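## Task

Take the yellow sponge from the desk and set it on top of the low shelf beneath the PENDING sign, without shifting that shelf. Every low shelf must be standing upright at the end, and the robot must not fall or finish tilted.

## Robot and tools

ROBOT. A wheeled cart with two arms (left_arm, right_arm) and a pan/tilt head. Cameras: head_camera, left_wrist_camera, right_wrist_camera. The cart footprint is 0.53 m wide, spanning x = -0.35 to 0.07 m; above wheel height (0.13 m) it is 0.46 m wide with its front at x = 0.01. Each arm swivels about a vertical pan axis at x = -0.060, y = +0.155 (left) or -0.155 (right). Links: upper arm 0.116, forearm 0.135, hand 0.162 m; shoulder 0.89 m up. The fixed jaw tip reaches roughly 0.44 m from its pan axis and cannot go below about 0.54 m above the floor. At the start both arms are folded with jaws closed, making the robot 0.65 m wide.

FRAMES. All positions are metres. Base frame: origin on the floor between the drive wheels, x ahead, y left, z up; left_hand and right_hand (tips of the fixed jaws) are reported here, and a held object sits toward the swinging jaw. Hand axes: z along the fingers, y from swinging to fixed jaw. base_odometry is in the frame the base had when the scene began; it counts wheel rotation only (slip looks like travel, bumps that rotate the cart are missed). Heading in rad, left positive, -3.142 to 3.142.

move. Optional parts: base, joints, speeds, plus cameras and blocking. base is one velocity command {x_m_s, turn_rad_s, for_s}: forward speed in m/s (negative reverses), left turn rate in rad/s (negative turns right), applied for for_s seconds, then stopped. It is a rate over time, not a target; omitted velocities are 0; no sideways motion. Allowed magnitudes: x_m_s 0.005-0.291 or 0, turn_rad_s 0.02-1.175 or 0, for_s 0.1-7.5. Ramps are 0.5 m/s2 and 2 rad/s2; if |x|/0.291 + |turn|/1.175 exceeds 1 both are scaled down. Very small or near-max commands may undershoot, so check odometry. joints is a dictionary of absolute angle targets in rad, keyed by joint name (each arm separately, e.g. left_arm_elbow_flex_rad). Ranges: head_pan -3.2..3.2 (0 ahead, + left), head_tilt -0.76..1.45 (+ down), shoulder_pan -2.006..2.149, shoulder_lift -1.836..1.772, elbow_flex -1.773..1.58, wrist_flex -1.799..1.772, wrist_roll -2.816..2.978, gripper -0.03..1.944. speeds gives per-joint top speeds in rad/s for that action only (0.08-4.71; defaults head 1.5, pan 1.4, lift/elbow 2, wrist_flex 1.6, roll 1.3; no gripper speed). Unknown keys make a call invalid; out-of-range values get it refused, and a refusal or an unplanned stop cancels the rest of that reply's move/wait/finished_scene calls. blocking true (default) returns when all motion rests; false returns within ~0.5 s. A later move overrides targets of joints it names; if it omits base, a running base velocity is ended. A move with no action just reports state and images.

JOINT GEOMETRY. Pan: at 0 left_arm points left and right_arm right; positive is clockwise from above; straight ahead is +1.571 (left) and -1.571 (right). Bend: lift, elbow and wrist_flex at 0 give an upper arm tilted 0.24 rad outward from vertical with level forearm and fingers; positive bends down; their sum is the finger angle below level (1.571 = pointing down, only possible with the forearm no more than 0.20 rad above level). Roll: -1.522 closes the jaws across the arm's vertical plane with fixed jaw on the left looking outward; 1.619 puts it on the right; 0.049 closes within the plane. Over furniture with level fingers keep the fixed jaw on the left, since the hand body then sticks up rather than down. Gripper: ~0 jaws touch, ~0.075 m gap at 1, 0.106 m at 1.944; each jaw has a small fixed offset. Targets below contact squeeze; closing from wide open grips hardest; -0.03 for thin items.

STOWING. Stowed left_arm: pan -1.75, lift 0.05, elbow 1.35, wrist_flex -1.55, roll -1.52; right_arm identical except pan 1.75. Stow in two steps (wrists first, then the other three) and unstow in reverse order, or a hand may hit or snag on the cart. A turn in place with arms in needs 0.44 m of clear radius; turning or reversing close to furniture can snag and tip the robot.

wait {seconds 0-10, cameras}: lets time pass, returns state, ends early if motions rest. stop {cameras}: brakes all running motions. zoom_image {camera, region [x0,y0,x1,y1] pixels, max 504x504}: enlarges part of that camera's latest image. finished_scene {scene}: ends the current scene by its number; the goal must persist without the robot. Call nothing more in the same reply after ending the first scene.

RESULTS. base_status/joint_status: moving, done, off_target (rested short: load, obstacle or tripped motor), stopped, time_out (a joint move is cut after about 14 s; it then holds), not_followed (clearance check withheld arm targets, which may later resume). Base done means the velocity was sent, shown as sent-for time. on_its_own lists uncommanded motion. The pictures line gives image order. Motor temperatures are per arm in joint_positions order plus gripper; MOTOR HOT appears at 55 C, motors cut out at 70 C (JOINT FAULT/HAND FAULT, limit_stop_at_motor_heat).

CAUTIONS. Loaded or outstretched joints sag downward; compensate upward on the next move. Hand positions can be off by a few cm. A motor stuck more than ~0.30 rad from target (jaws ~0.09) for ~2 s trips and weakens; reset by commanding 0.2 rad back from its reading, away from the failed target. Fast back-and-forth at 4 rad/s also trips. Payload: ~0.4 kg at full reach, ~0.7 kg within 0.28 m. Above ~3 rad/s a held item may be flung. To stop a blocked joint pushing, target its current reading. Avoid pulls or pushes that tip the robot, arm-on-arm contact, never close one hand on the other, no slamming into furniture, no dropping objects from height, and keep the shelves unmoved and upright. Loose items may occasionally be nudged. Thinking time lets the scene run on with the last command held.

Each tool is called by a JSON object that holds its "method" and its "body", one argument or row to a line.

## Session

{"method": "move", "body": {
  "joints": {"head_pan_rad":0,"head_tilt_rad":0.3},
  "cameras": ["head_camera"]
}}

{"method": "move", "body": {
  "joints": {"head_pan_rad":0.9},
  "speeds": {"head_pan_rad":3},
  "cameras": ["head_camera"]
}}

{"method": "move", "body": {
  "joints": {"head_pan_rad":1.8},
  "speeds": {"head_pan_rad":3},
  "cameras": ["head_camera"]
}}

{"method": "move", "body": {
  "joints": {"head_pan_rad":2.7},
  "speeds": {"head_pan_rad":3},
  "cameras": ["head_camera"]
}}

{"method": "move", "body": {
  "joints": {"head_pan_rad":-2.7},
  "speeds": {"head_pan_rad":4.5},
  "cameras": ["head_camera"]
}}

{"method": "move", "body": {
  "joints": {"head_pan_rad":-1.8},
  "speeds": {"head_pan_rad":3},
  "cameras": ["head_camera"]
}}

{"method": "move", "body": {
  "joints": {"head_pan_rad":-0.9},
  "speeds": {"head_pan_rad":3},
  "cameras": ["head_camera"]
}}

Scene clock: 1.00 s.
Motor temperatures (°C): left_arm=[29 30 29 30 29 28] | right_arm=[29 27 26 26 29 27]
move: done
base_odometry: x=+0.000 y=+0.000 heading=+0.000
base_status: not commanded
joint_positions: head_pan_rad=+0.000 head_tilt_rad=+0.292 left_arm_shoulder_pan_rad=+0.002 left_arm_shoulder_lift_rad=-1.688 left_arm_elbow_flex_rad=+1.459 left_arm_wrist_flex_rad=+0.984 left_arm_wrist_roll_rad=-0.001 left_arm_gripper_rad=+0.000 right_arm_shoulder_pan_rad=+0.004 right_arm_shoulder_lift_rad=-1.732 right_arm_elbow_flex_rad=+1.485 right_arm_wrist_flex_rad=+1.015 right_arm_wrist_roll_rad=+0.000 right_arm_gripper_rad=+0.000
joint_status: all done
left_hand: x=-0.0597 y=+0.3120 z=+0.8286 quat_wxyz=(+0.397, -0.918, +0.023, +0.009) (m; base frame)
right_hand: x=-0.0607 y=-0.3093 z=+0.8243 quat_wxyz=(+0.009, +0.024, +0.920, -0.391) (m; base frame)
pictures: head_camera
Images, in order (width x height): head_camera 644x476.

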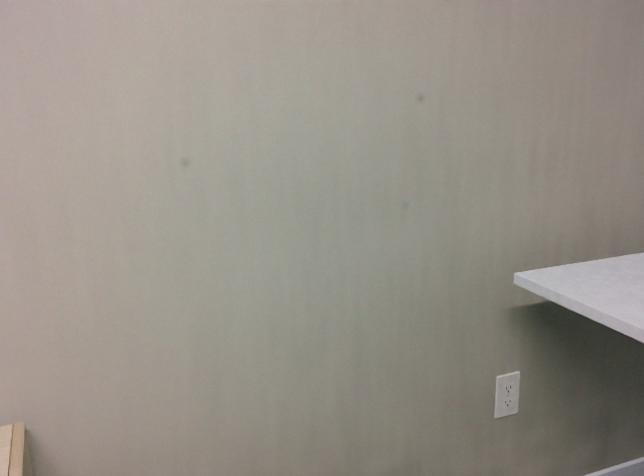

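Scene clock: 1.97 s.
move: done
base_odometry: x=+0.000 y=+0.000 heading=+0.000
base_status: not commanded
joint_positions: head_pan_rad=+0.890 head_tilt_rad=+0.292 left_arm_shoulder_pan_rad=+0.002 left_arm_shoulder_lift_rad=-1.688 left_arm_elbow_flex_rad=+1.459 left_arm_wrist_flex_rad=+0.984 left_arm_wrist_roll_rad=-0.001 left_arm_gripper_rad=+0.000 right_arm_shoulder_pan_rad=+0.004 right_arm_shoulder_lift_rad=-1.732 right_arm_elbow_flex_rad=+1.485 right_arm_wrist_flex_rad=+1.015 right_arm_wrist_roll_rad=+0.000 right_arm_gripper_rad=+0.000
joint_status: all done
left_hand: x=-0.0597 y=+0.3120 z=+0.8286 quat_wxyz=(+0.397, -0.918, +0.023, +0.009) (m; base frame)
right_hand: x=-0.0607 y=-0.3093 z=+0.8243 quat_wxyz=(+0.009, +0.024, +0.920, -0.391) (m; base frame)
pictures: head_camera
Images, in order (width x height): head_camera 644x476.

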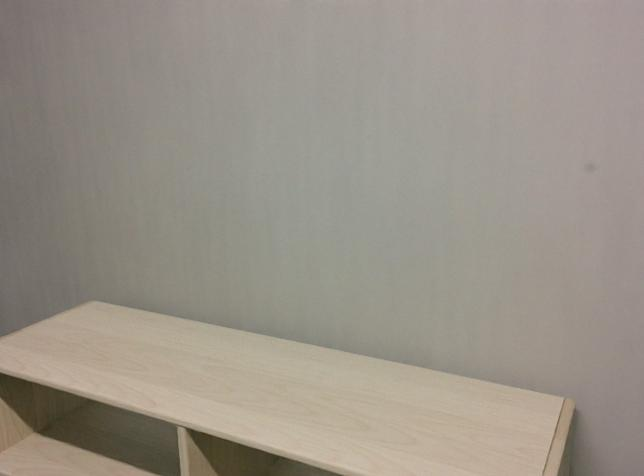

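Scene clock: 2.93 s.
move: done
base_odometry: x=+0.000 y=+0.000 heading=+0.000
base_status: not commanded
joint_positions: head_pan_rad=+1.789 head_tilt_rad=+0.292 left_arm_shoulder_pan_rad=+0.002 left_arm_shoulder_lift_rad=-1.688 left_arm_elbow_flex_rad=+1.459 left_arm_wrist_flex_rad=+0.984 left_arm_wrist_roll_rad=-0.001 left_arm_gripper_rad=+0.000 right_arm_shoulder_pan_rad=+0.004 right_arm_shoulder_lift_rad=-1.732 right_arm_elbow_flex_rad=+1.485 right_arm_wrist_flex_rad=+1.015 right_arm_wrist_roll_rad=+0.000 right_arm_gripper_rad=+0.000
joint_status: all done
left_hand: x=-0.0597 y=+0.3120 z=+0.8286 quat_wxyz=(+0.397, -0.918, +0.023, +0.009) (m; base frame)
right_hand: x=-0.0607 y=-0.3093 z=+0.8243 quat_wxyz=(+0.009, +0.024, +0.920, -0.391) (m; base frame)
pictures: head_camera
Images, in order (width x height): head_camera 644x476.

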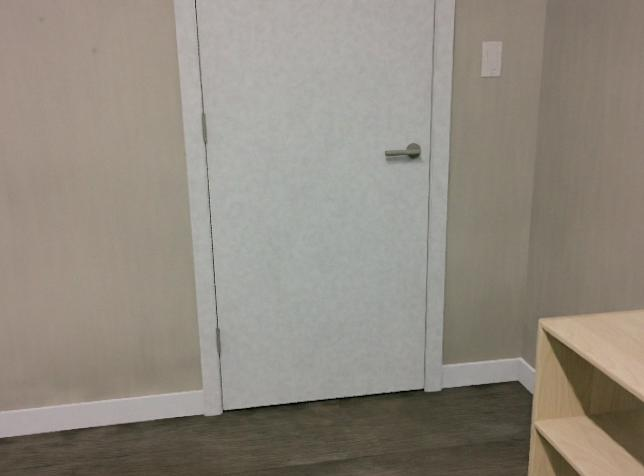

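Scene clock: 3.90 s.
move: done
base_odometry: x=+0.000 y=+0.000 heading=+0.000
base_status: not commanded
joint_positions: head_pan_rad=+2.689 head_tilt_rad=+0.292 left_arm_shoulder_pan_rad=+0.002 left_arm_shoulder_lift_rad=-1.688 left_arm_elbow_flex_rad=+1.459 left_arm_wrist_flex_rad=+0.984 left_arm_wrist_roll_rad=-0.001 left_arm_gripper_rad=+0.000 right_arm_shoulder_pan_rad=+0.004 right_arm_shoulder_lift_rad=-1.732 right_arm_elbow_flex_rad=+1.485 right_arm_wrist_flex_rad=+1.015 right_arm_wrist_roll_rad=+0.000 right_arm_gripper_rad=+0.000
joint_status: all done
left_hand: x=-0.0597 y=+0.3120 z=+0.8286 quat_wxyz=(+0.397, -0.918, +0.023, +0.009) (m; base frame)
right_hand: x=-0.0607 y=-0.3093 z=+0.8243 quat_wxyz=(+0.009, +0.024, +0.920, -0.391) (m; base frame)
pictures: head_camera
Images, in order (width x height): head_camera 644x476.

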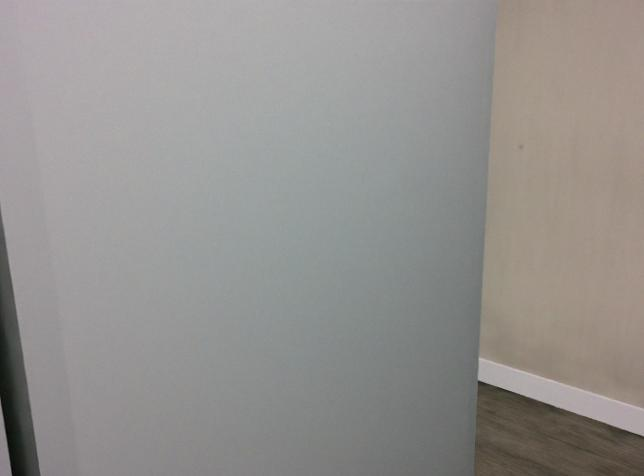

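Scene clock: 5.83 s.
move: done
base_odometry: x=+0.000 y=+0.000 heading=+0.000
base_status: not commanded
joint_positions: head_pan_rad=-2.691 head_tilt_rad=+0.293 left_arm_shoulder_pan_rad=+0.002 left_arm_shoulder_lift_rad=-1.688 left_arm_elbow_flex_rad=+1.459 left_arm_wrist_flex_rad=+0.984 left_arm_wrist_roll_rad=-0.001 left_arm_gripper_rad=+0.000 right_arm_shoulder_pan_rad=+0.004 right_arm_shoulder_lift_rad=-1.732 right_arm_elbow_flex_rad=+1.485 right_arm_wrist_flex_rad=+1.015 right_arm_wrist_roll_rad=+0.000 right_arm_gripper_rad=+0.000
joint_status: all done
left_hand: x=-0.0597 y=+0.3120 z=+0.8286 quat_wxyz=(+0.397, -0.918, +0.023, +0.009) (m; base frame)
right_hand: x=-0.0607 y=-0.3093 z=+0.8243 quat_wxyz=(+0.009, +0.024, +0.920, -0.391) (m; base frame)
pictures: head_camera
Images, in order (width x height): head_camera 644x476.

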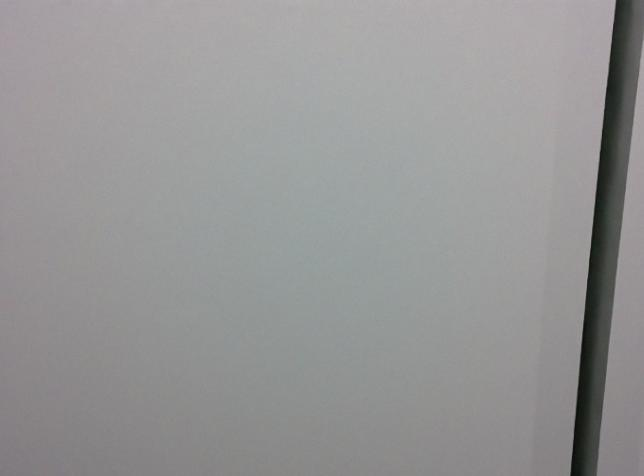

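Scene clock: 6.80 s.
move: done
base_odometry: x=+0.000 y=+0.000 heading=+0.000
base_status: not commanded
joint_positions: head_pan_rad=-1.810 head_tilt_rad=+0.293 left_arm_shoulder_pan_rad=+0.002 left_arm_shoulder_lift_rad=-1.688 left_arm_elbow_flex_rad=+1.459 left_arm_wrist_flex_rad=+0.984 left_arm_wrist_roll_rad=-0.001 left_arm_gripper_rad=+0.000 right_arm_shoulder_pan_rad=+0.004 right_arm_shoulder_lift_rad=-1.732 right_arm_elbow_flex_rad=+1.485 right_arm_wrist_flex_rad=+1.015 right_arm_wrist_roll_rad=+0.000 right_arm_gripper_rad=+0.000
joint_status: all done
left_hand: x=-0.0597 y=+0.3120 z=+0.8286 quat_wxyz=(+0.397, -0.918, +0.023, +0.009) (m; base frame)
right_hand: x=-0.0607 y=-0.3093 z=+0.8243 quat_wxyz=(+0.009, +0.024, +0.920, -0.391) (m; base frame)
pictures: head_camera
Images, in order (width x height): head_camera 644x476.

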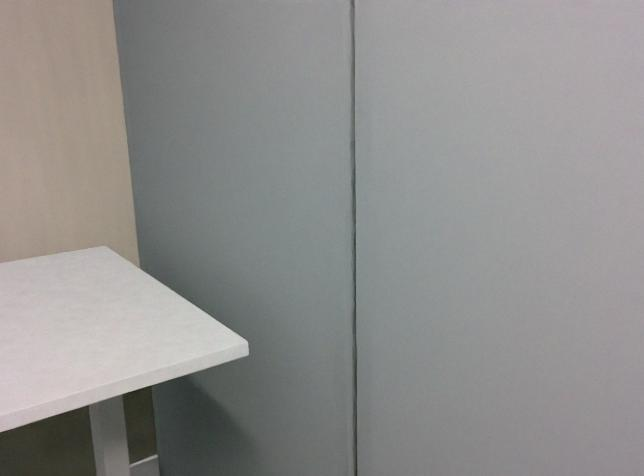

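Scene clock: 7.77 s.
move: done
base_odometry: x=+0.000 y=+0.000 heading=+0.000
base_status: not commanded
joint_positions: head_pan_rad=-0.911 head_tilt_rad=+0.293 left_arm_shoulder_pan_rad=+0.002 left_arm_shoulder_lift_rad=-1.688 left_arm_elbow_flex_rad=+1.459 left_arm_wrist_flex_rad=+0.984 left_arm_wrist_roll_rad=-0.001 left_arm_gripper_rad=+0.000 right_arm_shoulder_pan_rad=+0.004 right_arm_shoulder_lift_rad=-1.732 right_arm_elbow_flex_rad=+1.485 right_arm_wrist_flex_rad=+1.015 right_arm_wrist_roll_rad=+0.000 right_arm_gripper_rad=+0.000
joint_status: all done
left_hand: x=-0.0597 y=+0.3120 z=+0.8286 quat_wxyz=(+0.397, -0.918, +0.023, +0.009) (m; base frame)
right_hand: x=-0.0607 y=-0.3093 z=+0.8243 quat_wxyz=(+0.009, +0.024, +0.920, -0.391) (m; base frame)
pictures: head_camera
Images, in order (width x height): head_camera 644x476.

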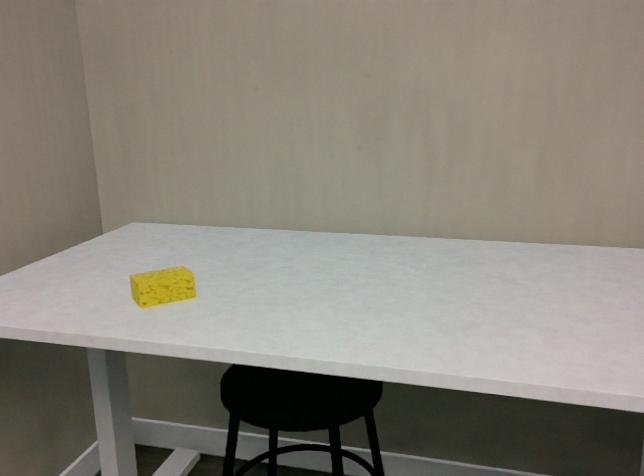

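{"method": "move", "body": {
  "base": {"turn_rad_s":-0.3,"for_s":0.47},
  "joints": {"head_pan_rad":1.0,"head_tilt_rad":-0.25},
  "speeds": {"head_pan_rad":3},
  "cameras": ["head_camera"]
}}

{"method": "move", "body": {
  "base": {"x_m_s":0.24,"for_s":2.85},
  "joints": {"head_pan_rad":-1.1,"head_tilt_rad":0.6},
  "speeds": {"head_pan_rad":3},
  "cameras": ["head_camera"]
}}

Scene clock: 73.67 s.
move: done
base_odometry: x=+0.000 y=+0.000 heading=-0.138
base_status: done (sent for 0.47 of 0.47 s)
joint_positions: head_pan_rad=+0.989 head_tilt_rad=-0.241 left_arm_shoulder_pan_rad=+0.003 left_arm_shoulder_lift_rad=-1.688 left_arm_elbow_flex_rad=+1.459 left_arm_wrist_flex_rad=+0.984 left_arm_wrist_roll_rad=-0.001 left_arm_gripper_rad=+0.000 right_arm_shoulder_pan_rad=+0.001 right_arm_shoulder_lift_rad=-1.732 right_arm_elbow_flex_rad=+1.485 right_arm_wrist_flex_rad=+1.015 right_arm_wrist_roll_rad=+0.000 right_arm_gripper_rad=+0.000
joint_status: all done
left_hand: x=-0.0595 y=+0.3120 z=+0.8286 quat_wxyz=(+0.397, -0.918, +0.024, +0.009) (m; base frame)
right_hand: x=-0.0602 y=-0.3093 z=+0.8243 quat_wxyz=(+0.009, +0.023, +0.920, -0.391) (m; base frame)
pictures: head_camera
Images, in order (width x height): head_camera 644x476.

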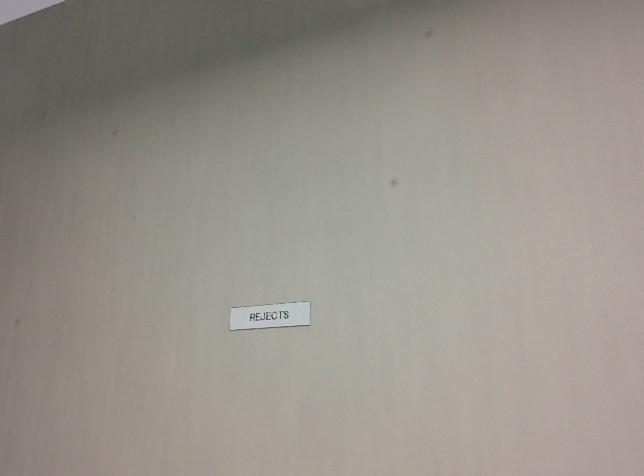

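Scene clock: 77.67 s.
move: done
base_odometry: x=+0.682 y=-0.096 heading=-0.140
base_status: done (sent for 2.87 of 2.87 s)
joint_positions: head_pan_rad=-1.091 head_tilt_rad=+0.593 left_arm_shoulder_pan_rad=-0.003 left_arm_shoulder_lift_rad=-1.688 left_arm_elbow_flex_rad=+1.459 left_arm_wrist_flex_rad=+0.984 left_arm_wrist_roll_rad=-0.001 left_arm_gripper_rad=+0.000 right_arm_shoulder_pan_rad=+0.003 right_arm_shoulder_lift_rad=-1.732 right_arm_elbow_flex_rad=+1.485 right_arm_wrist_flex_rad=+1.015 right_arm_wrist_roll_rad=+0.000 right_arm_gripper_rad=+0.000
joint_status: all done
left_hand: x=-0.0604 y=+0.3120 z=+0.8286 quat_wxyz=(+0.397, -0.918, +0.021, +0.010) (m; base frame)
right_hand: x=-0.0604 y=-0.3093 z=+0.8243 quat_wxyz=(+0.009, +0.024, +0.920, -0.391) (m; base frame)
pictures: head_camera
Images, in order (width x height): head_camera 644x476.

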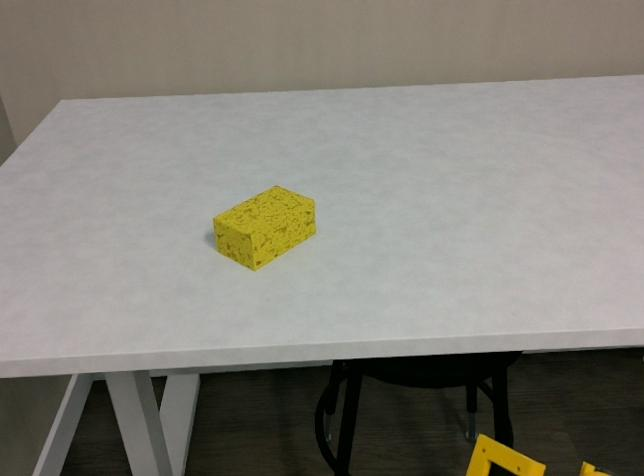

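{"method": "move", "body": {
  "base": {"turn_rad_s":-0.7,"for_s":2.1},
  "joints": {"head_pan_rad":0.3,"head_tilt_rad":0.85},
  "cameras": ["head_camera"]
}}

Scene clock: 137.60 s.
move: done
base_odometry: x=+0.681 y=-0.095 heading=-1.609
base_status: done (sent for 2.1 of 2.1 s)
joint_positions: head_pan_rad=+0.290 head_tilt_rad=+0.844 left_arm_shoulder_pan_rad=+0.003 left_arm_shoulder_lift_rad=-1.688 left_arm_elbow_flex_rad=+1.459 left_arm_wrist_flex_rad=+0.984 left_arm_wrist_roll_rad=-0.001 left_arm_gripper_rad=+0.000 right_arm_shoulder_pan_rad=+0.003 right_arm_shoulder_lift_rad=-1.732 right_arm_elbow_flex_rad=+1.485 right_arm_wrist_flex_rad=+1.015 right_arm_wrist_roll_rad=+0.000 right_arm_gripper_rad=+0.000
joint_status: all done
left_hand: x=-0.0595 y=+0.3120 z=+0.8286 quat_wxyz=(+0.397, -0.918, +0.024, +0.009) (m; base frame)
right_hand: x=-0.0604 y=-0.3093 z=+0.8243 quat_wxyz=(+0.009, +0.024, +0.920, -0.391) (m; base frame)
pictures: head_camera
Images, in order (width x height): head_camera 644x476.

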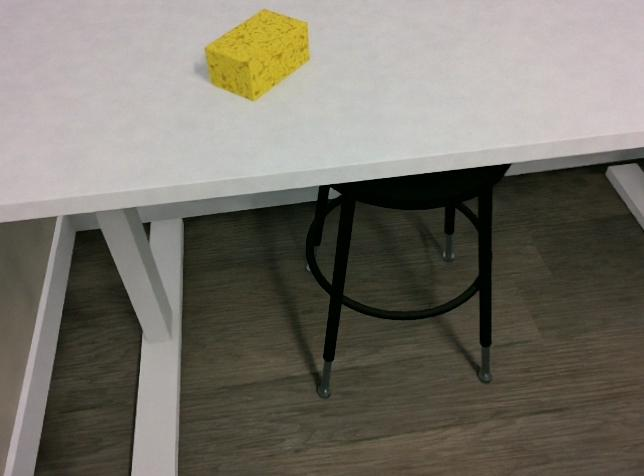

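{"method": "move", "body": {
  "base": {"x_m_s":0.24,"for_s":1.47}
}}

{"method": "move", "body": {
  "base": {"turn_rad_s":0.5,"for_s":0.885},
  "joints": {"head_pan_rad":0.3,"head_tilt_rad":0.9},
  "cameras": ["head_camera"]
}}

Scene clock: 152.87 s.
move: done
base_odometry: x=+0.666 y=-0.448 heading=-1.612
base_status: done (sent for 1.47 of 1.47 s)
joint_positions: head_pan_rad=+0.290 head_tilt_rad=+0.844 left_arm_shoulder_pan_rad=-0.003 left_arm_shoulder_lift_rad=-1.688 left_arm_elbow_flex_rad=+1.459 left_arm_wrist_flex_rad=+0.984 left_arm_wrist_roll_rad=-0.001 left_arm_gripper_rad=+0.000 right_arm_shoulder_pan_rad=+0.003 right_arm_shoulder_lift_rad=-1.732 right_arm_elbow_flex_rad=+1.485 right_arm_wrist_flex_rad=+1.015 right_arm_wrist_roll_rad=+0.000 right_arm_gripper_rad=+0.000
joint_status: not commanded
left_hand: x=-0.0604 y=+0.3120 z=+0.8286 quat_wxyz=(+0.397, -0.918, +0.021, +0.010) (m; base frame)
right_hand: x=-0.0604 y=-0.3093 z=+0.8243 quat_wxyz=(+0.009, +0.024, +0.920, -0.391) (m; base frame)
pictures: none

Scene clock: 154.40 s.
move: done
base_odometry: x=+0.666 y=-0.447 heading=-1.160
base_status: done (sent for 0.9 of 0.9 s)
joint_positions: head_pan_rad=+0.290 head_tilt_rad=+0.894 left_arm_shoulder_pan_rad=-0.004 left_arm_shoulder_lift_rad=-1.688 left_arm_elbow_flex_rad=+1.459 left_arm_wrist_flex_rad=+0.984 left_arm_wrist_roll_rad=-0.001 left_arm_gripper_rad=+0.000 right_arm_shoulder_pan_rad=-0.004 right_arm_shoulder_lift_rad=-1.732 right_arm_elbow_flex_rad=+1.485 right_arm_wrist_flex_rad=+1.015 right_arm_wrist_roll_rad=+0.000 right_arm_gripper_rad=+0.000
joint_status: all done
left_hand: x=-0.0607 y=+0.3120 z=+0.8286 quat_wxyz=(+0.397, -0.918, +0.021, +0.011) (m; base frame)
right_hand: x=-0.0595 y=-0.3093 z=+0.8243 quat_wxyz=(+0.010, +0.021, +0.920, -0.390) (m; base frame)
pictures: head_camera
Images, in order (width x height): head_camera 644x476.

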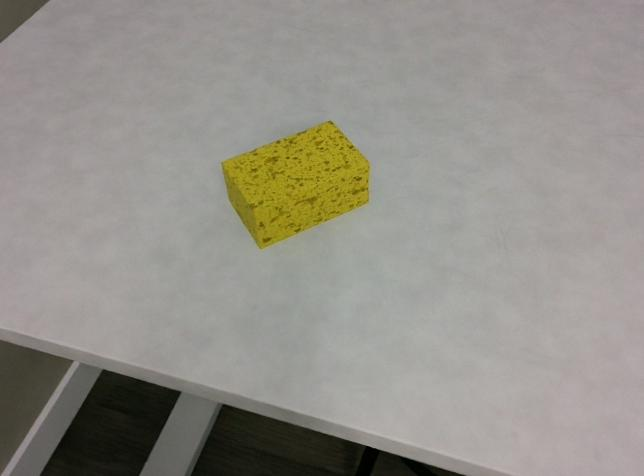

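{"method": "move", "body": {
  "base": {"x_m_s":0.15,"for_s":0.97},
  "joints": {"left_arm_shoulder_lift_rad":0.541,"left_arm_elbow_flex_rad":-0.941,"left_arm_wrist_flex_rad":0.6,"left_arm_gripper_rad":1.6}
}}

{"method": "move", "body": {
  "joints": {"left_arm_shoulder_pan_rad":1.74,"left_arm_wrist_roll_rad":1.0,"head_pan_rad":0.35,"head_tilt_rad":1.0}
}}

{"method": "move", "body": {
  "joints": {"left_arm_wrist_flex_rad":1.77},
  "speeds": {"left_arm_wrist_flex_rad":0.9},
  "cameras": ["head_camera","left_wrist_camera"]
}}

Scene clock: 182.70 s.
move: done
base_odometry: x=+0.724 y=-0.581 heading=-1.158
base_status: done (sent for 0.97 of 0.97 s)
joint_positions: head_pan_rad=+0.290 head_tilt_rad=+0.894 left_arm_shoulder_pan_rad=-0.003 left_arm_shoulder_lift_rad=+0.553 left_arm_elbow_flex_rad=-0.903 left_arm_wrist_flex_rad=+0.614 left_arm_wrist_roll_rad=-0.001 left_arm_gripper_rad=+1.592 right_arm_shoulder_pan_rad=+0.001 right_arm_shoulder_lift_rad=-1.732 right_arm_elbow_flex_rad=+1.485 right_arm_wrist_flex_rad=+1.015 right_arm_wrist_roll_rad=+0.000 right_arm_gripper_rad=+0.000
joint_status: all done
left_hand: x=-0.0611 y=+0.5462 z=+0.9768 quat_wxyz=(+0.608, -0.794, +0.018, +0.016) (m; base frame)
right_hand: x=-0.0602 y=-0.3093 z=+0.8243 quat_wxyz=(+0.009, +0.023, +0.920, -0.391) (m; base frame)
pictures: none

Scene clock: 184.70 s.
move: done
base_odometry: x=+0.724 y=-0.581 heading=-1.158
base_status: not commanded
joint_positions: head_pan_rad=+0.339 head_tilt_rad=+0.994 left_arm_shoulder_pan_rad=+1.734 left_arm_shoulder_lift_rad=+0.554 left_arm_elbow_flex_rad=-0.903 left_arm_wrist_flex_rad=+0.614 left_arm_wrist_roll_rad=+0.995 left_arm_gripper_rad=+1.592 right_arm_shoulder_pan_rad=+0.001 right_arm_shoulder_lift_rad=-1.732 right_arm_elbow_flex_rad=+1.485 right_arm_wrist_flex_rad=+1.015 right_arm_wrist_roll_rad=+0.000 right_arm_gripper_rad=+0.000
joint_status: all done
left_hand: x=+0.3259 y=+0.0848 z=+0.9796 quat_wxyz=(+0.139, -0.734, +0.305, -0.591) (m; base frame)
right_hand: x=-0.0602 y=-0.3093 z=+0.8243 quat_wxyz=(+0.009, +0.023, +0.920, -0.391) (m; base frame)
pictures: none

Scene clock: 186.67 s.
move: done
base_odometry: x=+0.724 y=-0.581 heading=-1.158
base_status: not commanded
joint_positions: head_pan_rad=+0.339 head_tilt_rad=+0.994 left_arm_shoulder_pan_rad=+1.734 left_arm_shoulder_lift_rad=+0.554 left_arm_elbow_flex_rad=-0.911 left_arm_wrist_flex_rad=+1.765 left_arm_wrist_roll_rad=+0.995 left_arm_gripper_rad=+1.592 right_arm_shoulder_pan_rad=+0.001 right_arm_shoulder_lift_rad=-1.732 right_arm_elbow_flex_rad=+1.485 right_arm_wrist_flex_rad=+1.015 right_arm_wrist_roll_rad=+0.000 right_arm_gripper_rad=+0.000
joint_status: all done
left_hand: x=+0.1952 y=+0.1063 z=+0.8678 quat_wxyz=(+0.019, -0.920, +0.382, -0.079) (m; base frame)
right_hand: x=-0.0602 y=-0.3093 z=+0.8243 quat_wxyz=(+0.009, +0.023, +0.920, -0.391) (m; base frame)
pictures: head_camera, left_wrist_camera
Images, in order (width x height): head_camera 644x476, left_wrist_camera 644x476.

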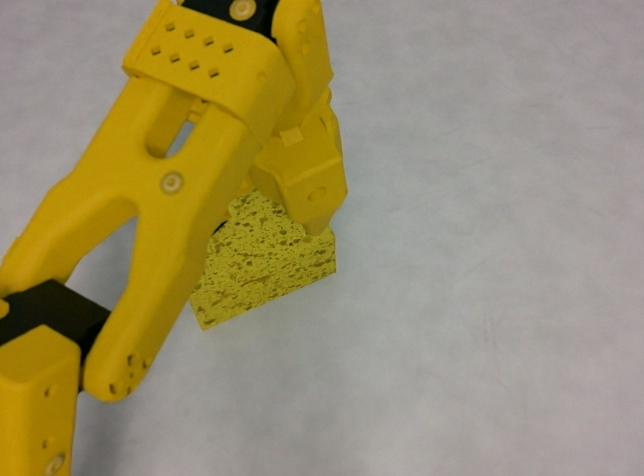

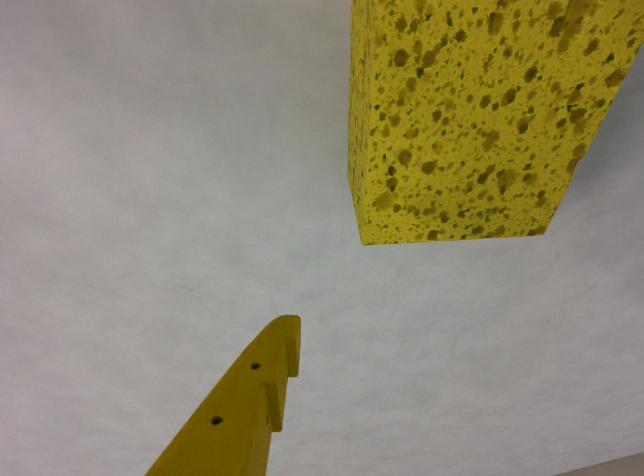

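{"method": "move", "body": {
  "joints": {"left_arm_shoulder_lift_rad":0.725,"left_arm_elbow_flex_rad":-1.07,"left_arm_wrist_flex_rad":1.71},
  "speeds": {"left_arm_shoulder_lift_rad":0.6,"left_arm_elbow_flex_rad":0.5},
  "cameras": ["head_camera","left_wrist_camera"]
}}

Scene clock: 216.37 s.
move: done
base_odometry: x=+0.724 y=-0.581 heading=-1.158
base_status: not commanded
joint_positions: head_pan_rad=+0.339 head_tilt_rad=+0.994 left_arm_shoulder_pan_rad=+1.734 left_arm_shoulder_lift_rad=+0.737 left_arm_elbow_flex_rad=-1.038 left_arm_wrist_flex_rad=+1.717 left_arm_wrist_roll_rad=+0.995 left_arm_gripper_rad=+1.592 right_arm_shoulder_pan_rad=+0.001 right_arm_shoulder_lift_rad=-1.732 right_arm_elbow_flex_rad=+1.485 right_arm_wrist_flex_rad=+1.015 right_arm_wrist_roll_rad=+0.000 right_arm_gripper_rad=+0.000
joint_status: all done
left_hand: x=+0.2097 y=+0.1039 z=+0.8442 quat_wxyz=(+0.018, -0.921, +0.382, -0.075) (m; base frame)
right_hand: x=-0.0602 y=-0.3093 z=+0.8243 quat_wxyz=(+0.009, +0.023, +0.920, -0.391) (m; base frame)
pictures: head_camera, left_wrist_camera
Images, in order (width x height): head_camera 644x476, left_wrist_camera 644x476.

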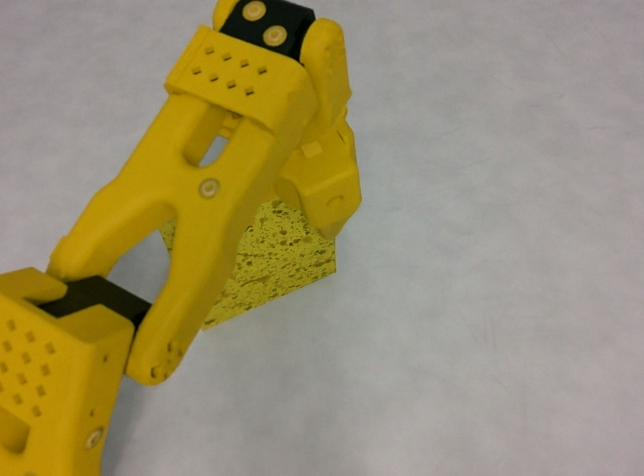

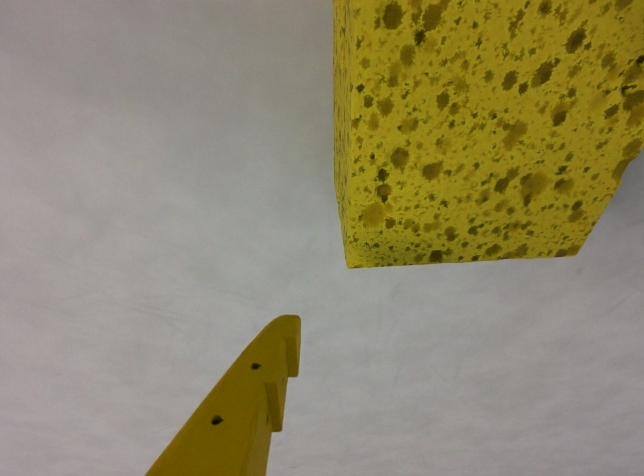

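{"method": "move", "body": {
  "joints": {"left_arm_shoulder_pan_rad":1.658,"left_arm_shoulder_lift_rad":0.1,"left_arm_elbow_flex_rad":-0.17,"left_arm_wrist_flex_rad":1.46,"left_arm_wrist_roll_rad":0.925},
  "speeds": {"left_arm_shoulder_lift_rad":0.9,"left_arm_elbow_flex_rad":1.2,"left_arm_wrist_flex_rad":0.4},
  "cameras": ["head_camera","left_wrist_camera"]
}}

Scene clock: 240.17 s.
move: done
base_odometry: x=+0.724 y=-0.581 heading=-1.158
base_status: not commanded
joint_positions: head_pan_rad=+0.339 head_tilt_rad=+0.994 left_arm_shoulder_pan_rad=+1.663 left_arm_shoulder_lift_rad=+0.148 left_arm_elbow_flex_rad=-0.168 left_arm_wrist_flex_rad=+1.467 left_arm_wrist_roll_rad=+0.929 left_arm_gripper_rad=+1.592 right_arm_shoulder_pan_rad=+0.001 right_arm_shoulder_lift_rad=-1.732 right_arm_elbow_flex_rad=+1.485 right_arm_wrist_flex_rad=+1.015 right_arm_wrist_roll_rad=+0.000 right_arm_gripper_rad=+0.000
joint_status: all done
left_hand: x=+0.1630 y=+0.1279 z=+0.8493 quat_wxyz=(+0.018, -0.923, +0.381, -0.059) (m; base frame)
right_hand: x=-0.0602 y=-0.3093 z=+0.8243 quat_wxyz=(+0.009, +0.023, +0.920, -0.391) (m; base frame)
pictures: head_camera, left_wrist_camera
Images, in order (width x height): head_camera 644x476, left_wrist_camera 644x476.

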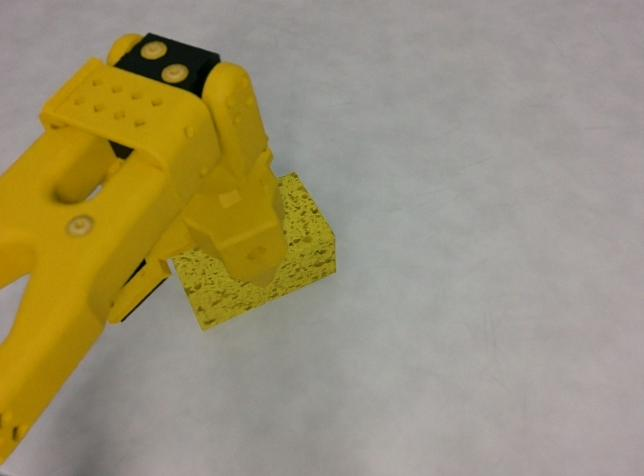

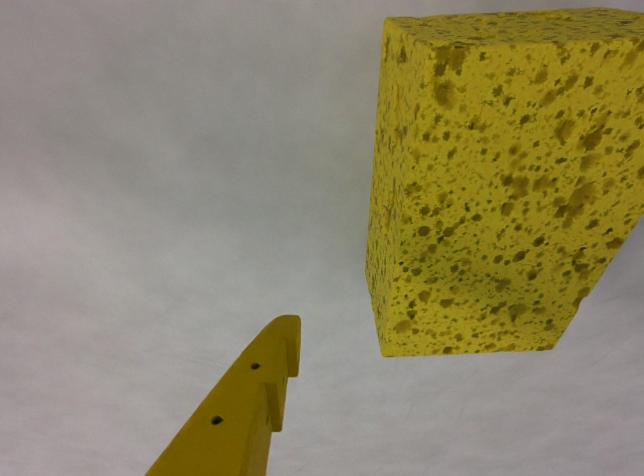

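{"method": "move", "body": {
  "joints": {"left_arm_shoulder_pan_rad":1.655,"left_arm_shoulder_lift_rad":0.06,"left_arm_elbow_flex_rad":0.33,"left_arm_wrist_flex_rad":0.97},
  "speeds": {"left_arm_shoulder_lift_rad":0.4,"left_arm_elbow_flex_rad":0.4,"left_arm_wrist_flex_rad":0.4},
  "cameras": ["head_camera","left_wrist_camera"]
}}

Scene clock: 257.23 s.
move: done
base_odometry: x=+0.724 y=-0.581 heading=-1.158
base_status: not commanded
joint_positions: head_pan_rad=+0.339 head_tilt_rad=+0.994 left_arm_shoulder_pan_rad=+1.660 left_arm_shoulder_lift_rad=+0.105 left_arm_elbow_flex_rad=+0.330 left_arm_wrist_flex_rad=+0.976 left_arm_wrist_roll_rad=+0.929 left_arm_gripper_rad=+1.592 right_arm_shoulder_pan_rad=+0.001 right_arm_shoulder_lift_rad=-1.732 right_arm_elbow_flex_rad=+1.485 right_arm_wrist_flex_rad=+1.015 right_arm_wrist_roll_rad=+0.000 right_arm_gripper_rad=+0.000
joint_status: all done
left_hand: x=+0.1538 y=+0.1295 z=+0.7916 quat_wxyz=(+0.024, -0.922, +0.379, -0.076) (m; base frame)
right_hand: x=-0.0602 y=-0.3093 z=+0.8243 quat_wxyz=(+0.009, +0.023, +0.920, -0.391) (m; base frame)
pictures: head_camera, left_wrist_camera
Images, in order (width x height): head_camera 644x476, left_wrist_camera 644x476.

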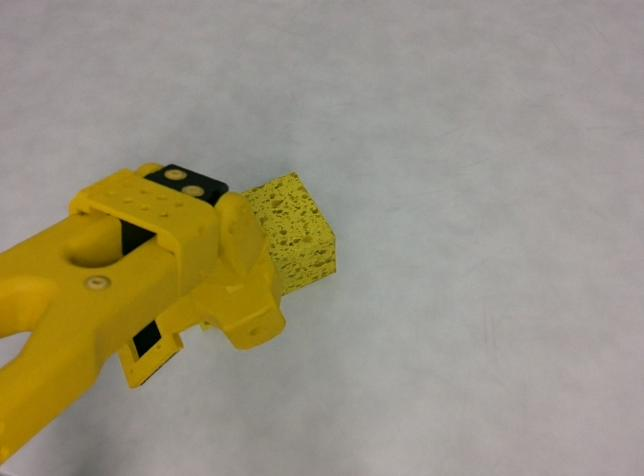

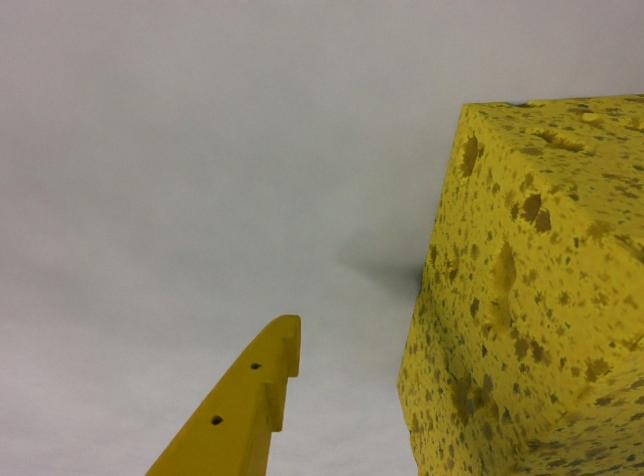

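{"method": "move", "body": {
  "joints": {"left_arm_shoulder_lift_rad":0.0,"left_arm_elbow_flex_rad":-0.05,"left_arm_wrist_flex_rad":1.4},
  "speeds": {"left_arm_shoulder_lift_rad":0.6,"left_arm_elbow_flex_rad":0.6,"left_arm_wrist_flex_rad":0.6}
}}

{"method": "move", "body": {
  "joints": {"left_arm_shoulder_pan_rad":1.571,"left_arm_shoulder_lift_rad":0.13,"left_arm_elbow_flex_rad":-0.13,"left_arm_wrist_flex_rad":1.36,"left_arm_wrist_roll_rad":0.72},
  "cameras": ["head_camera","left_wrist_camera"]
}}

Scene clock: 292.77 s.
move: done
base_odometry: x=+0.724 y=-0.581 heading=-1.158
base_status: not commanded
joint_positions: head_pan_rad=+0.339 head_tilt_rad=+0.994 left_arm_shoulder_pan_rad=+1.660 left_arm_shoulder_lift_rad=+0.045 left_arm_elbow_flex_rad=-0.016 left_arm_wrist_flex_rad=+1.395 left_arm_wrist_roll_rad=+0.929 left_arm_gripper_rad=+1.592 right_arm_shoulder_pan_rad=+0.001 right_arm_shoulder_lift_rad=-1.732 right_arm_elbow_flex_rad=+1.485 right_arm_wrist_flex_rad=+1.015 right_arm_wrist_roll_rad=+0.000 right_arm_gripper_rad=+0.000
joint_status: all done
left_hand: x=+0.1558 y=+0.1293 z=+0.8470 quat_wxyz=(+0.022, -0.922, +0.379, -0.070) (m; base frame)
right_hand: x=-0.0602 y=-0.3093 z=+0.8243 quat_wxyz=(+0.009, +0.023, +0.920, -0.391) (m; base frame)
pictures: none

Scene clock: 293.67 s.
move: done
base_odometry: x=+0.724 y=-0.581 heading=-1.158
base_status: not commanded
joint_positions: head_pan_rad=+0.339 head_tilt_rad=+0.994 left_arm_shoulder_pan_rad=+1.577 left_arm_shoulder_lift_rad=+0.134 left_arm_elbow_flex_rad=-0.098 left_arm_wrist_flex_rad=+1.366 left_arm_wrist_roll_rad=+0.725 left_arm_gripper_rad=+1.592 right_arm_shoulder_pan_rad=+0.001 right_arm_shoulder_lift_rad=-1.732 right_arm_elbow_flex_rad=+1.485 right_arm_wrist_flex_rad=+1.015 right_arm_wrist_roll_rad=+0.000 right_arm_gripper_rad=+0.000
joint_status: all done
left_hand: x=+0.1692 y=+0.1483 z=+0.8429 quat_wxyz=(+0.036, -0.897, +0.434, -0.076) (m; base frame)
right_hand: x=-0.0602 y=-0.3093 z=+0.8243 quat_wxyz=(+0.009, +0.023, +0.920, -0.391) (m; base frame)
pictures: head_camera, left_wrist_camera
Images, in order (width x height): head_camera 644x476, left_wrist_camera 644x476.

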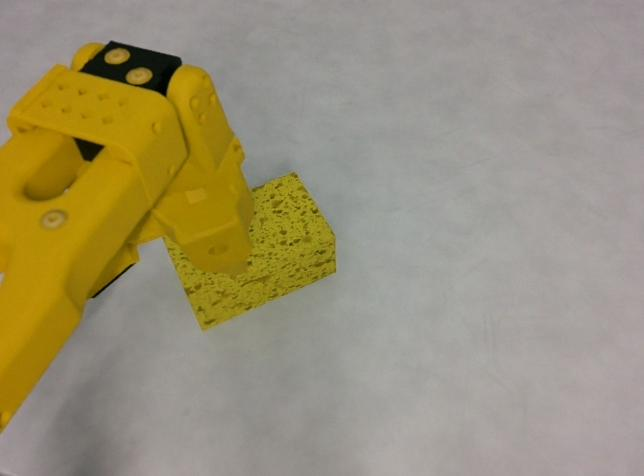

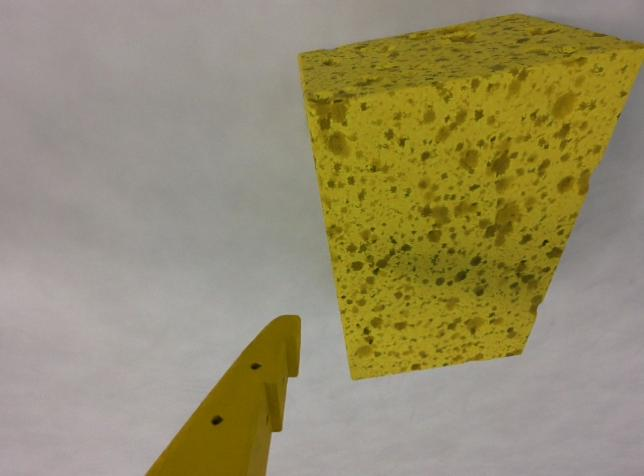

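{"method": "move", "body": {
  "joints": {"left_arm_wrist_roll_rad":0.92,"left_arm_shoulder_pan_rad":1.571},
  "cameras": ["left_wrist_camera"]
}}

{"method": "move", "body": {
  "joints": {"left_arm_shoulder_lift_rad":0.12,"left_arm_elbow_flex_rad":0.11,"left_arm_wrist_flex_rad":1.13},
  "speeds": {"left_arm_elbow_flex_rad":0.25,"left_arm_wrist_flex_rad":0.25},
  "cameras": ["left_wrist_camera"]
}}

Scene clock: 317.07 s.
move: done
base_odometry: x=+0.724 y=-0.581 heading=-1.158
base_status: not commanded
joint_positions: head_pan_rad=+0.339 head_tilt_rad=+0.994 left_arm_shoulder_pan_rad=+1.576 left_arm_shoulder_lift_rad=+0.134 left_arm_elbow_flex_rad=-0.098 left_arm_wrist_flex_rad=+1.366 left_arm_wrist_roll_rad=+0.915 left_arm_gripper_rad=+1.592 right_arm_shoulder_pan_rad=+0.001 right_arm_shoulder_lift_rad=-1.732 right_arm_elbow_flex_rad=+1.485 right_arm_wrist_flex_rad=+1.015 right_arm_wrist_roll_rad=+0.000 right_arm_gripper_rad=+0.000
joint_status: all done
left_hand: x=+0.1702 y=+0.1476 z=+0.8430 quat_wxyz=(+0.029, -0.934, +0.346, -0.079) (m; base frame)
right_hand: x=-0.0602 y=-0.3093 z=+0.8243 quat_wxyz=(+0.009, +0.023, +0.920, -0.391) (m; base frame)
pictures: left_wrist_camera
Images, in order (width x height): left_wrist_camera 644x476.

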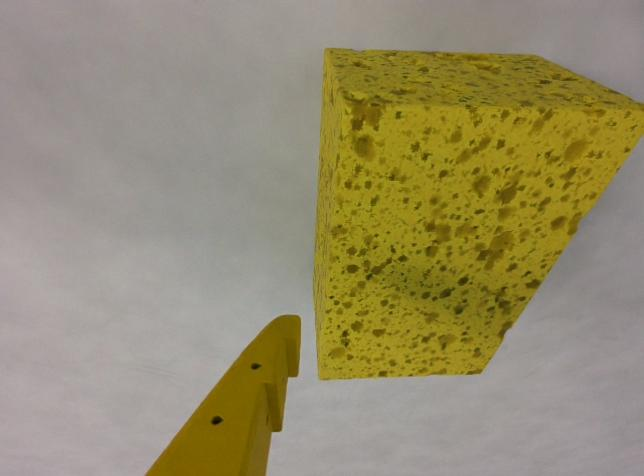

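Scene clock: 318.47 s.
move: done
base_odometry: x=+0.724 y=-0.581 heading=-1.158
base_status: not commanded
joint_positions: head_pan_rad=+0.339 head_tilt_rad=+0.994 left_arm_shoulder_pan_rad=+1.576 left_arm_shoulder_lift_rad=+0.134 left_arm_elbow_flex_rad=+0.113 left_arm_wrist_flex_rad=+1.137 left_arm_wrist_roll_rad=+0.915 left_arm_gripper_rad=+1.592 right_arm_shoulder_pan_rad=+0.001 right_arm_shoulder_lift_rad=-1.732 right_arm_elbow_flex_rad=+1.485 right_arm_wrist_flex_rad=+1.015 right_arm_wrist_roll_rad=+0.000 right_arm_gripper_rad=+0.000
joint_status: all done
left_hand: x=+0.1703 y=+0.1476 z=+0.8153 quat_wxyz=(+0.032, -0.934, +0.346, -0.088) (m; base frame)
right_hand: x=-0.0602 y=-0.3093 z=+0.8243 quat_wxyz=(+0.009, +0.023, +0.920, -0.391) (m; base frame)
pictures: left_wrist_camera
Images, in order (width x height): left_wrist_camera 644x476.

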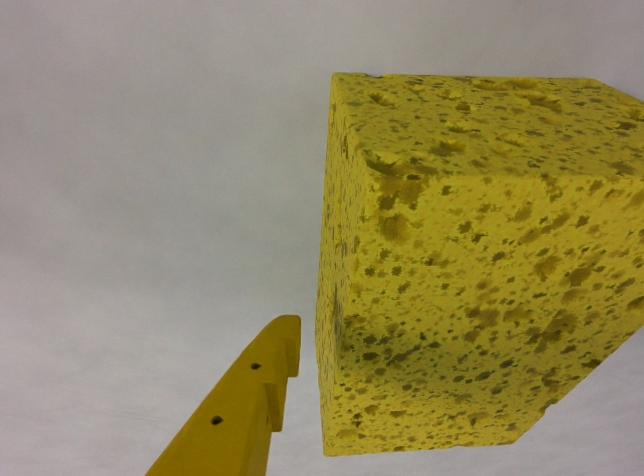

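{"method": "move", "body": {
  "joints": {"left_arm_shoulder_lift_rad":0.21,"left_arm_elbow_flex_rad":0.22,"left_arm_wrist_flex_rad":0.96},
  "speeds": {"left_arm_elbow_flex_rad":0.25,"left_arm_wrist_flex_rad":0.3,"left_arm_shoulder_lift_rad":0.2},
  "cameras": ["left_wrist_camera"]
}}

Scene clock: 326.73 s.
move: done
base_odometry: x=+0.724 y=-0.581 heading=-1.158
base_status: not commanded
joint_positions: head_pan_rad=+0.339 head_tilt_rad=+0.994 left_arm_shoulder_pan_rad=+1.576 left_arm_shoulder_lift_rad=+0.214 left_arm_elbow_flex_rad=+0.220 left_arm_wrist_flex_rad=+0.967 left_arm_wrist_roll_rad=+0.915 left_arm_gripper_rad=+1.592 right_arm_shoulder_pan_rad=+0.001 right_arm_shoulder_lift_rad=-1.732 right_arm_elbow_flex_rad=+1.485 right_arm_wrist_flex_rad=+1.015 right_arm_wrist_roll_rad=+0.000 right_arm_gripper_rad=+0.000
joint_status: all done
left_hand: x=+0.1685 y=+0.1476 z=+0.7871 quat_wxyz=(+0.029, -0.934, +0.346, -0.080) (m; base frame)
right_hand: x=-0.0602 y=-0.3093 z=+0.8243 quat_wxyz=(+0.009, +0.023, +0.920, -0.391) (m; base frame)
pictures: left_wrist_camera
Images, in order (width x height): left_wrist_camera 644x476.

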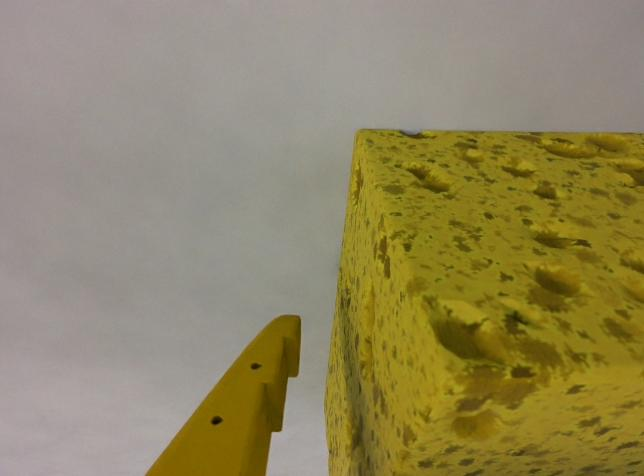

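{"method": "move", "body": {
  "joints": {"left_arm_shoulder_pan_rad":1.66,"left_arm_wrist_roll_rad":1.0,"left_arm_shoulder_lift_rad":0.35,"left_arm_elbow_flex_rad":0.095,"left_arm_wrist_flex_rad":0.935},
  "speeds": {"left_arm_shoulder_pan_rad":0.2,"left_arm_wrist_roll_rad":0.2,"left_arm_elbow_flex_rad":0.25,"left_arm_wrist_flex_rad":0.3,"left_arm_shoulder_lift_rad":0.3},
  "cameras": ["left_wrist_camera","head_camera"]
}}

Scene clock: 335.83 s.
move: done
base_odometry: x=+0.724 y=-0.581 heading=-1.158
base_status: not commanded
joint_positions: head_pan_rad=+0.339 head_tilt_rad=+0.994 left_arm_shoulder_pan_rad=+1.657 left_arm_shoulder_lift_rad=+0.355 left_arm_elbow_flex_rad=+0.125 left_arm_wrist_flex_rad=+0.942 left_arm_wrist_roll_rad=+0.995 left_arm_gripper_rad=+1.592 right_arm_shoulder_pan_rad=+0.001 right_arm_shoulder_lift_rad=-1.732 right_arm_elbow_flex_rad=+1.485 right_arm_wrist_flex_rad=+1.015 right_arm_wrist_roll_rad=+0.000 right_arm_gripper_rad=+0.000
joint_status: all done
left_hand: x=+0.1758 y=+0.1279 z=+0.7728 quat_wxyz=(+0.020, -0.935, +0.347, -0.072) (m; base frame)
right_hand: x=-0.0602 y=-0.3093 z=+0.8243 quat_wxyz=(+0.009, +0.023, +0.920, -0.391) (m; base frame)
pictures: head_camera, left_wrist_camera
Images, in order (width x height): head_camera 644x476, left_wrist_camera 644x476.

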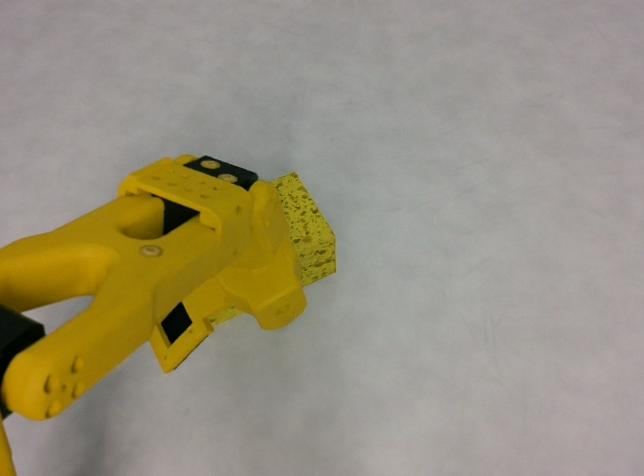

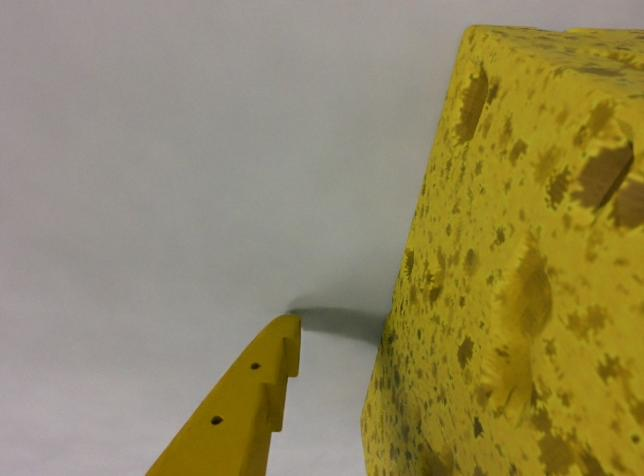

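{"method": "move", "body": {
  "joints": {"left_arm_shoulder_pan_rad":1.64,"left_arm_wrist_roll_rad":0.98,"left_arm_shoulder_lift_rad":0.42,"left_arm_elbow_flex_rad":-0.01,"left_arm_wrist_flex_rad":0.972},
  "speeds": {"left_arm_shoulder_pan_rad":0.2,"left_arm_wrist_roll_rad":0.2,"left_arm_elbow_flex_rad":0.25,"left_arm_wrist_flex_rad":0.3,"left_arm_shoulder_lift_rad":0.2},
  "cameras": ["left_wrist_camera"]
}}

Scene clock: 359.30 s.
move: done
base_odometry: x=+0.724 y=-0.581 heading=-1.158
base_status: not commanded
joint_positions: head_pan_rad=+0.339 head_tilt_rad=+0.994 left_arm_shoulder_pan_rad=+1.645 left_arm_shoulder_lift_rad=+0.425 left_arm_elbow_flex_rad=+0.020 left_arm_wrist_flex_rad=+0.967 left_arm_wrist_roll_rad=+0.984 left_arm_gripper_rad=+1.592 right_arm_shoulder_pan_rad=+0.001 right_arm_shoulder_lift_rad=-1.732 right_arm_elbow_flex_rad=+1.485 right_arm_wrist_flex_rad=+1.015 right_arm_wrist_roll_rad=+0.000 right_arm_gripper_rad=+0.000
joint_status: all done
left_hand: x=+0.1860 y=+0.1301 z=+0.7722 quat_wxyz=(+0.022, -0.935, +0.346, -0.076) (m; base frame)
right_hand: x=-0.0602 y=-0.3093 z=+0.8243 quat_wxyz=(+0.009, +0.023, +0.920, -0.391) (m; base frame)
pictures: left_wrist_camera
Images, in order (width x height): left_wrist_camera 644x476.

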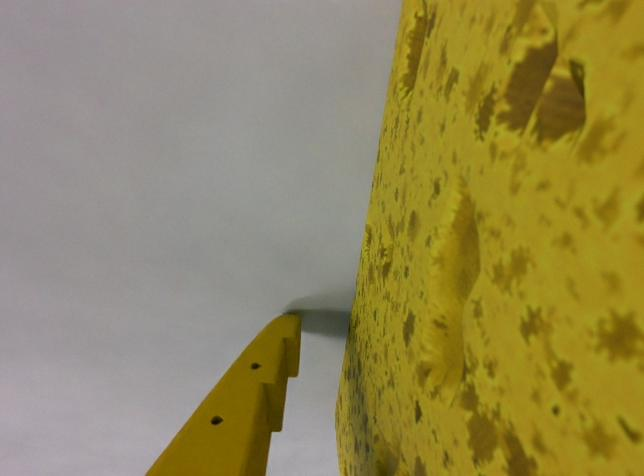

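{"method": "move", "body": {
  "joints": {"left_arm_shoulder_pan_rad":1.61,"left_arm_wrist_roll_rad":0.955,"left_arm_shoulder_lift_rad":0.385,"left_arm_elbow_flex_rad":0.04,"left_arm_wrist_flex_rad":0.954},
  "speeds": {"left_arm_shoulder_pan_rad":0.2,"left_arm_wrist_roll_rad":0.2,"left_arm_elbow_flex_rad":0.25,"left_arm_wrist_flex_rad":0.3,"left_arm_shoulder_lift_rad":0.2}
}}

{"method": "move", "body": {
  "joints": {"left_arm_gripper_rad":0.97},
  "cameras": ["left_wrist_camera","head_camera"]
}}

Scene clock: 375.47 s.
move: done
base_odometry: x=+0.724 y=-0.581 heading=-1.158
base_status: not commanded
joint_positions: head_pan_rad=+0.339 head_tilt_rad=+0.994 left_arm_shoulder_pan_rad=+1.620 left_arm_shoulder_lift_rad=+0.421 left_arm_elbow_flex_rad=+0.037 left_arm_wrist_flex_rad=+0.953 left_arm_wrist_roll_rad=+0.961 left_arm_gripper_rad=+1.592 right_arm_shoulder_pan_rad=+0.001 right_arm_shoulder_lift_rad=-1.732 right_arm_elbow_flex_rad=+1.485 right_arm_wrist_flex_rad=+1.015 right_arm_wrist_roll_rad=+0.000 right_arm_gripper_rad=+0.000
joint_status: all done
left_hand: x=+0.1855 y=+0.1363 z=+0.7711 quat_wxyz=(+0.024, -0.935, +0.345, -0.076) (m; base frame)
right_hand: x=-0.0602 y=-0.3093 z=+0.8243 quat_wxyz=(+0.009, +0.023, +0.920, -0.391) (m; base frame)
pictures: none

Scene clock: 376.37 s.
move: off_target
base_odometry: x=+0.724 y=-0.581 heading=-1.158
base_status: not commanded
joint_positions: head_pan_rad=+0.339 head_tilt_rad=+0.994 left_arm_shoulder_pan_rad=+1.608 left_arm_shoulder_lift_rad=+0.404 left_arm_elbow_flex_rad=+0.031 left_arm_wrist_flex_rad=+0.951 left_arm_wrist_roll_rad=+0.952 left_arm_gripper_rad=+1.031 right_arm_shoulder_pan_rad=+0.001 right_arm_shoulder_lift_rad=-1.732 right_arm_elbow_flex_rad=+1.485 right_arm_wrist_flex_rad=+1.015 right_arm_wrist_roll_rad=+0.000 right_arm_gripper_rad=+0.000
joint_status: left_arm_gripper_rad off_target (ended at +1.031, target +0.970)
left_hand: x=+0.1893 y=+0.1393 z=+0.7757 quat_wxyz=(+0.029, -0.935, +0.344, -0.087) (m; base frame)
right_hand: x=-0.0602 y=-0.3093 z=+0.8243 quat_wxyz=(+0.009, +0.023, +0.920, -0.391) (m; base frame)
pictures: head_camera, left_wrist_camera
Images, in order (width x height): head_camera 644x476, left_wrist_camera 644x476.

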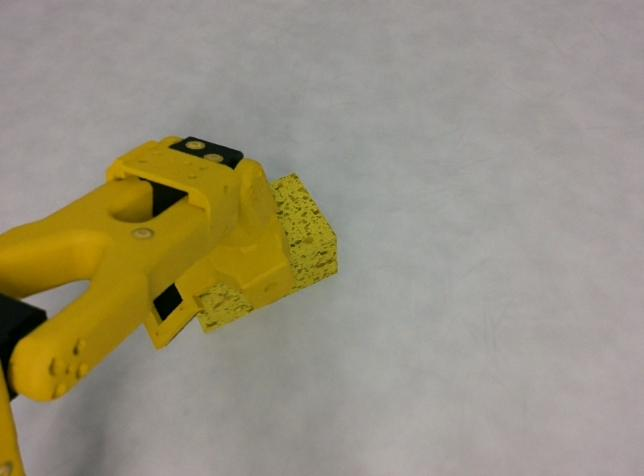

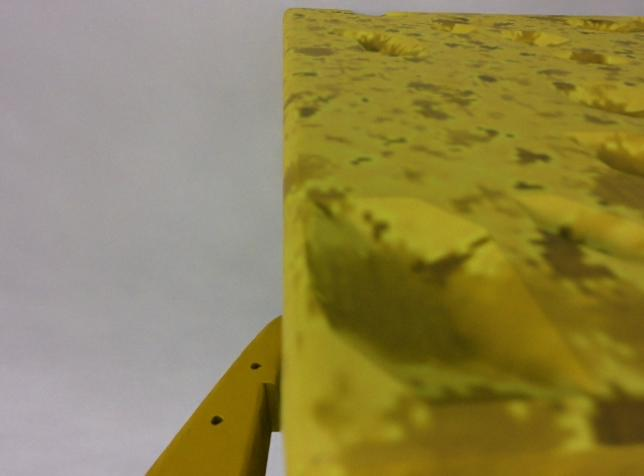

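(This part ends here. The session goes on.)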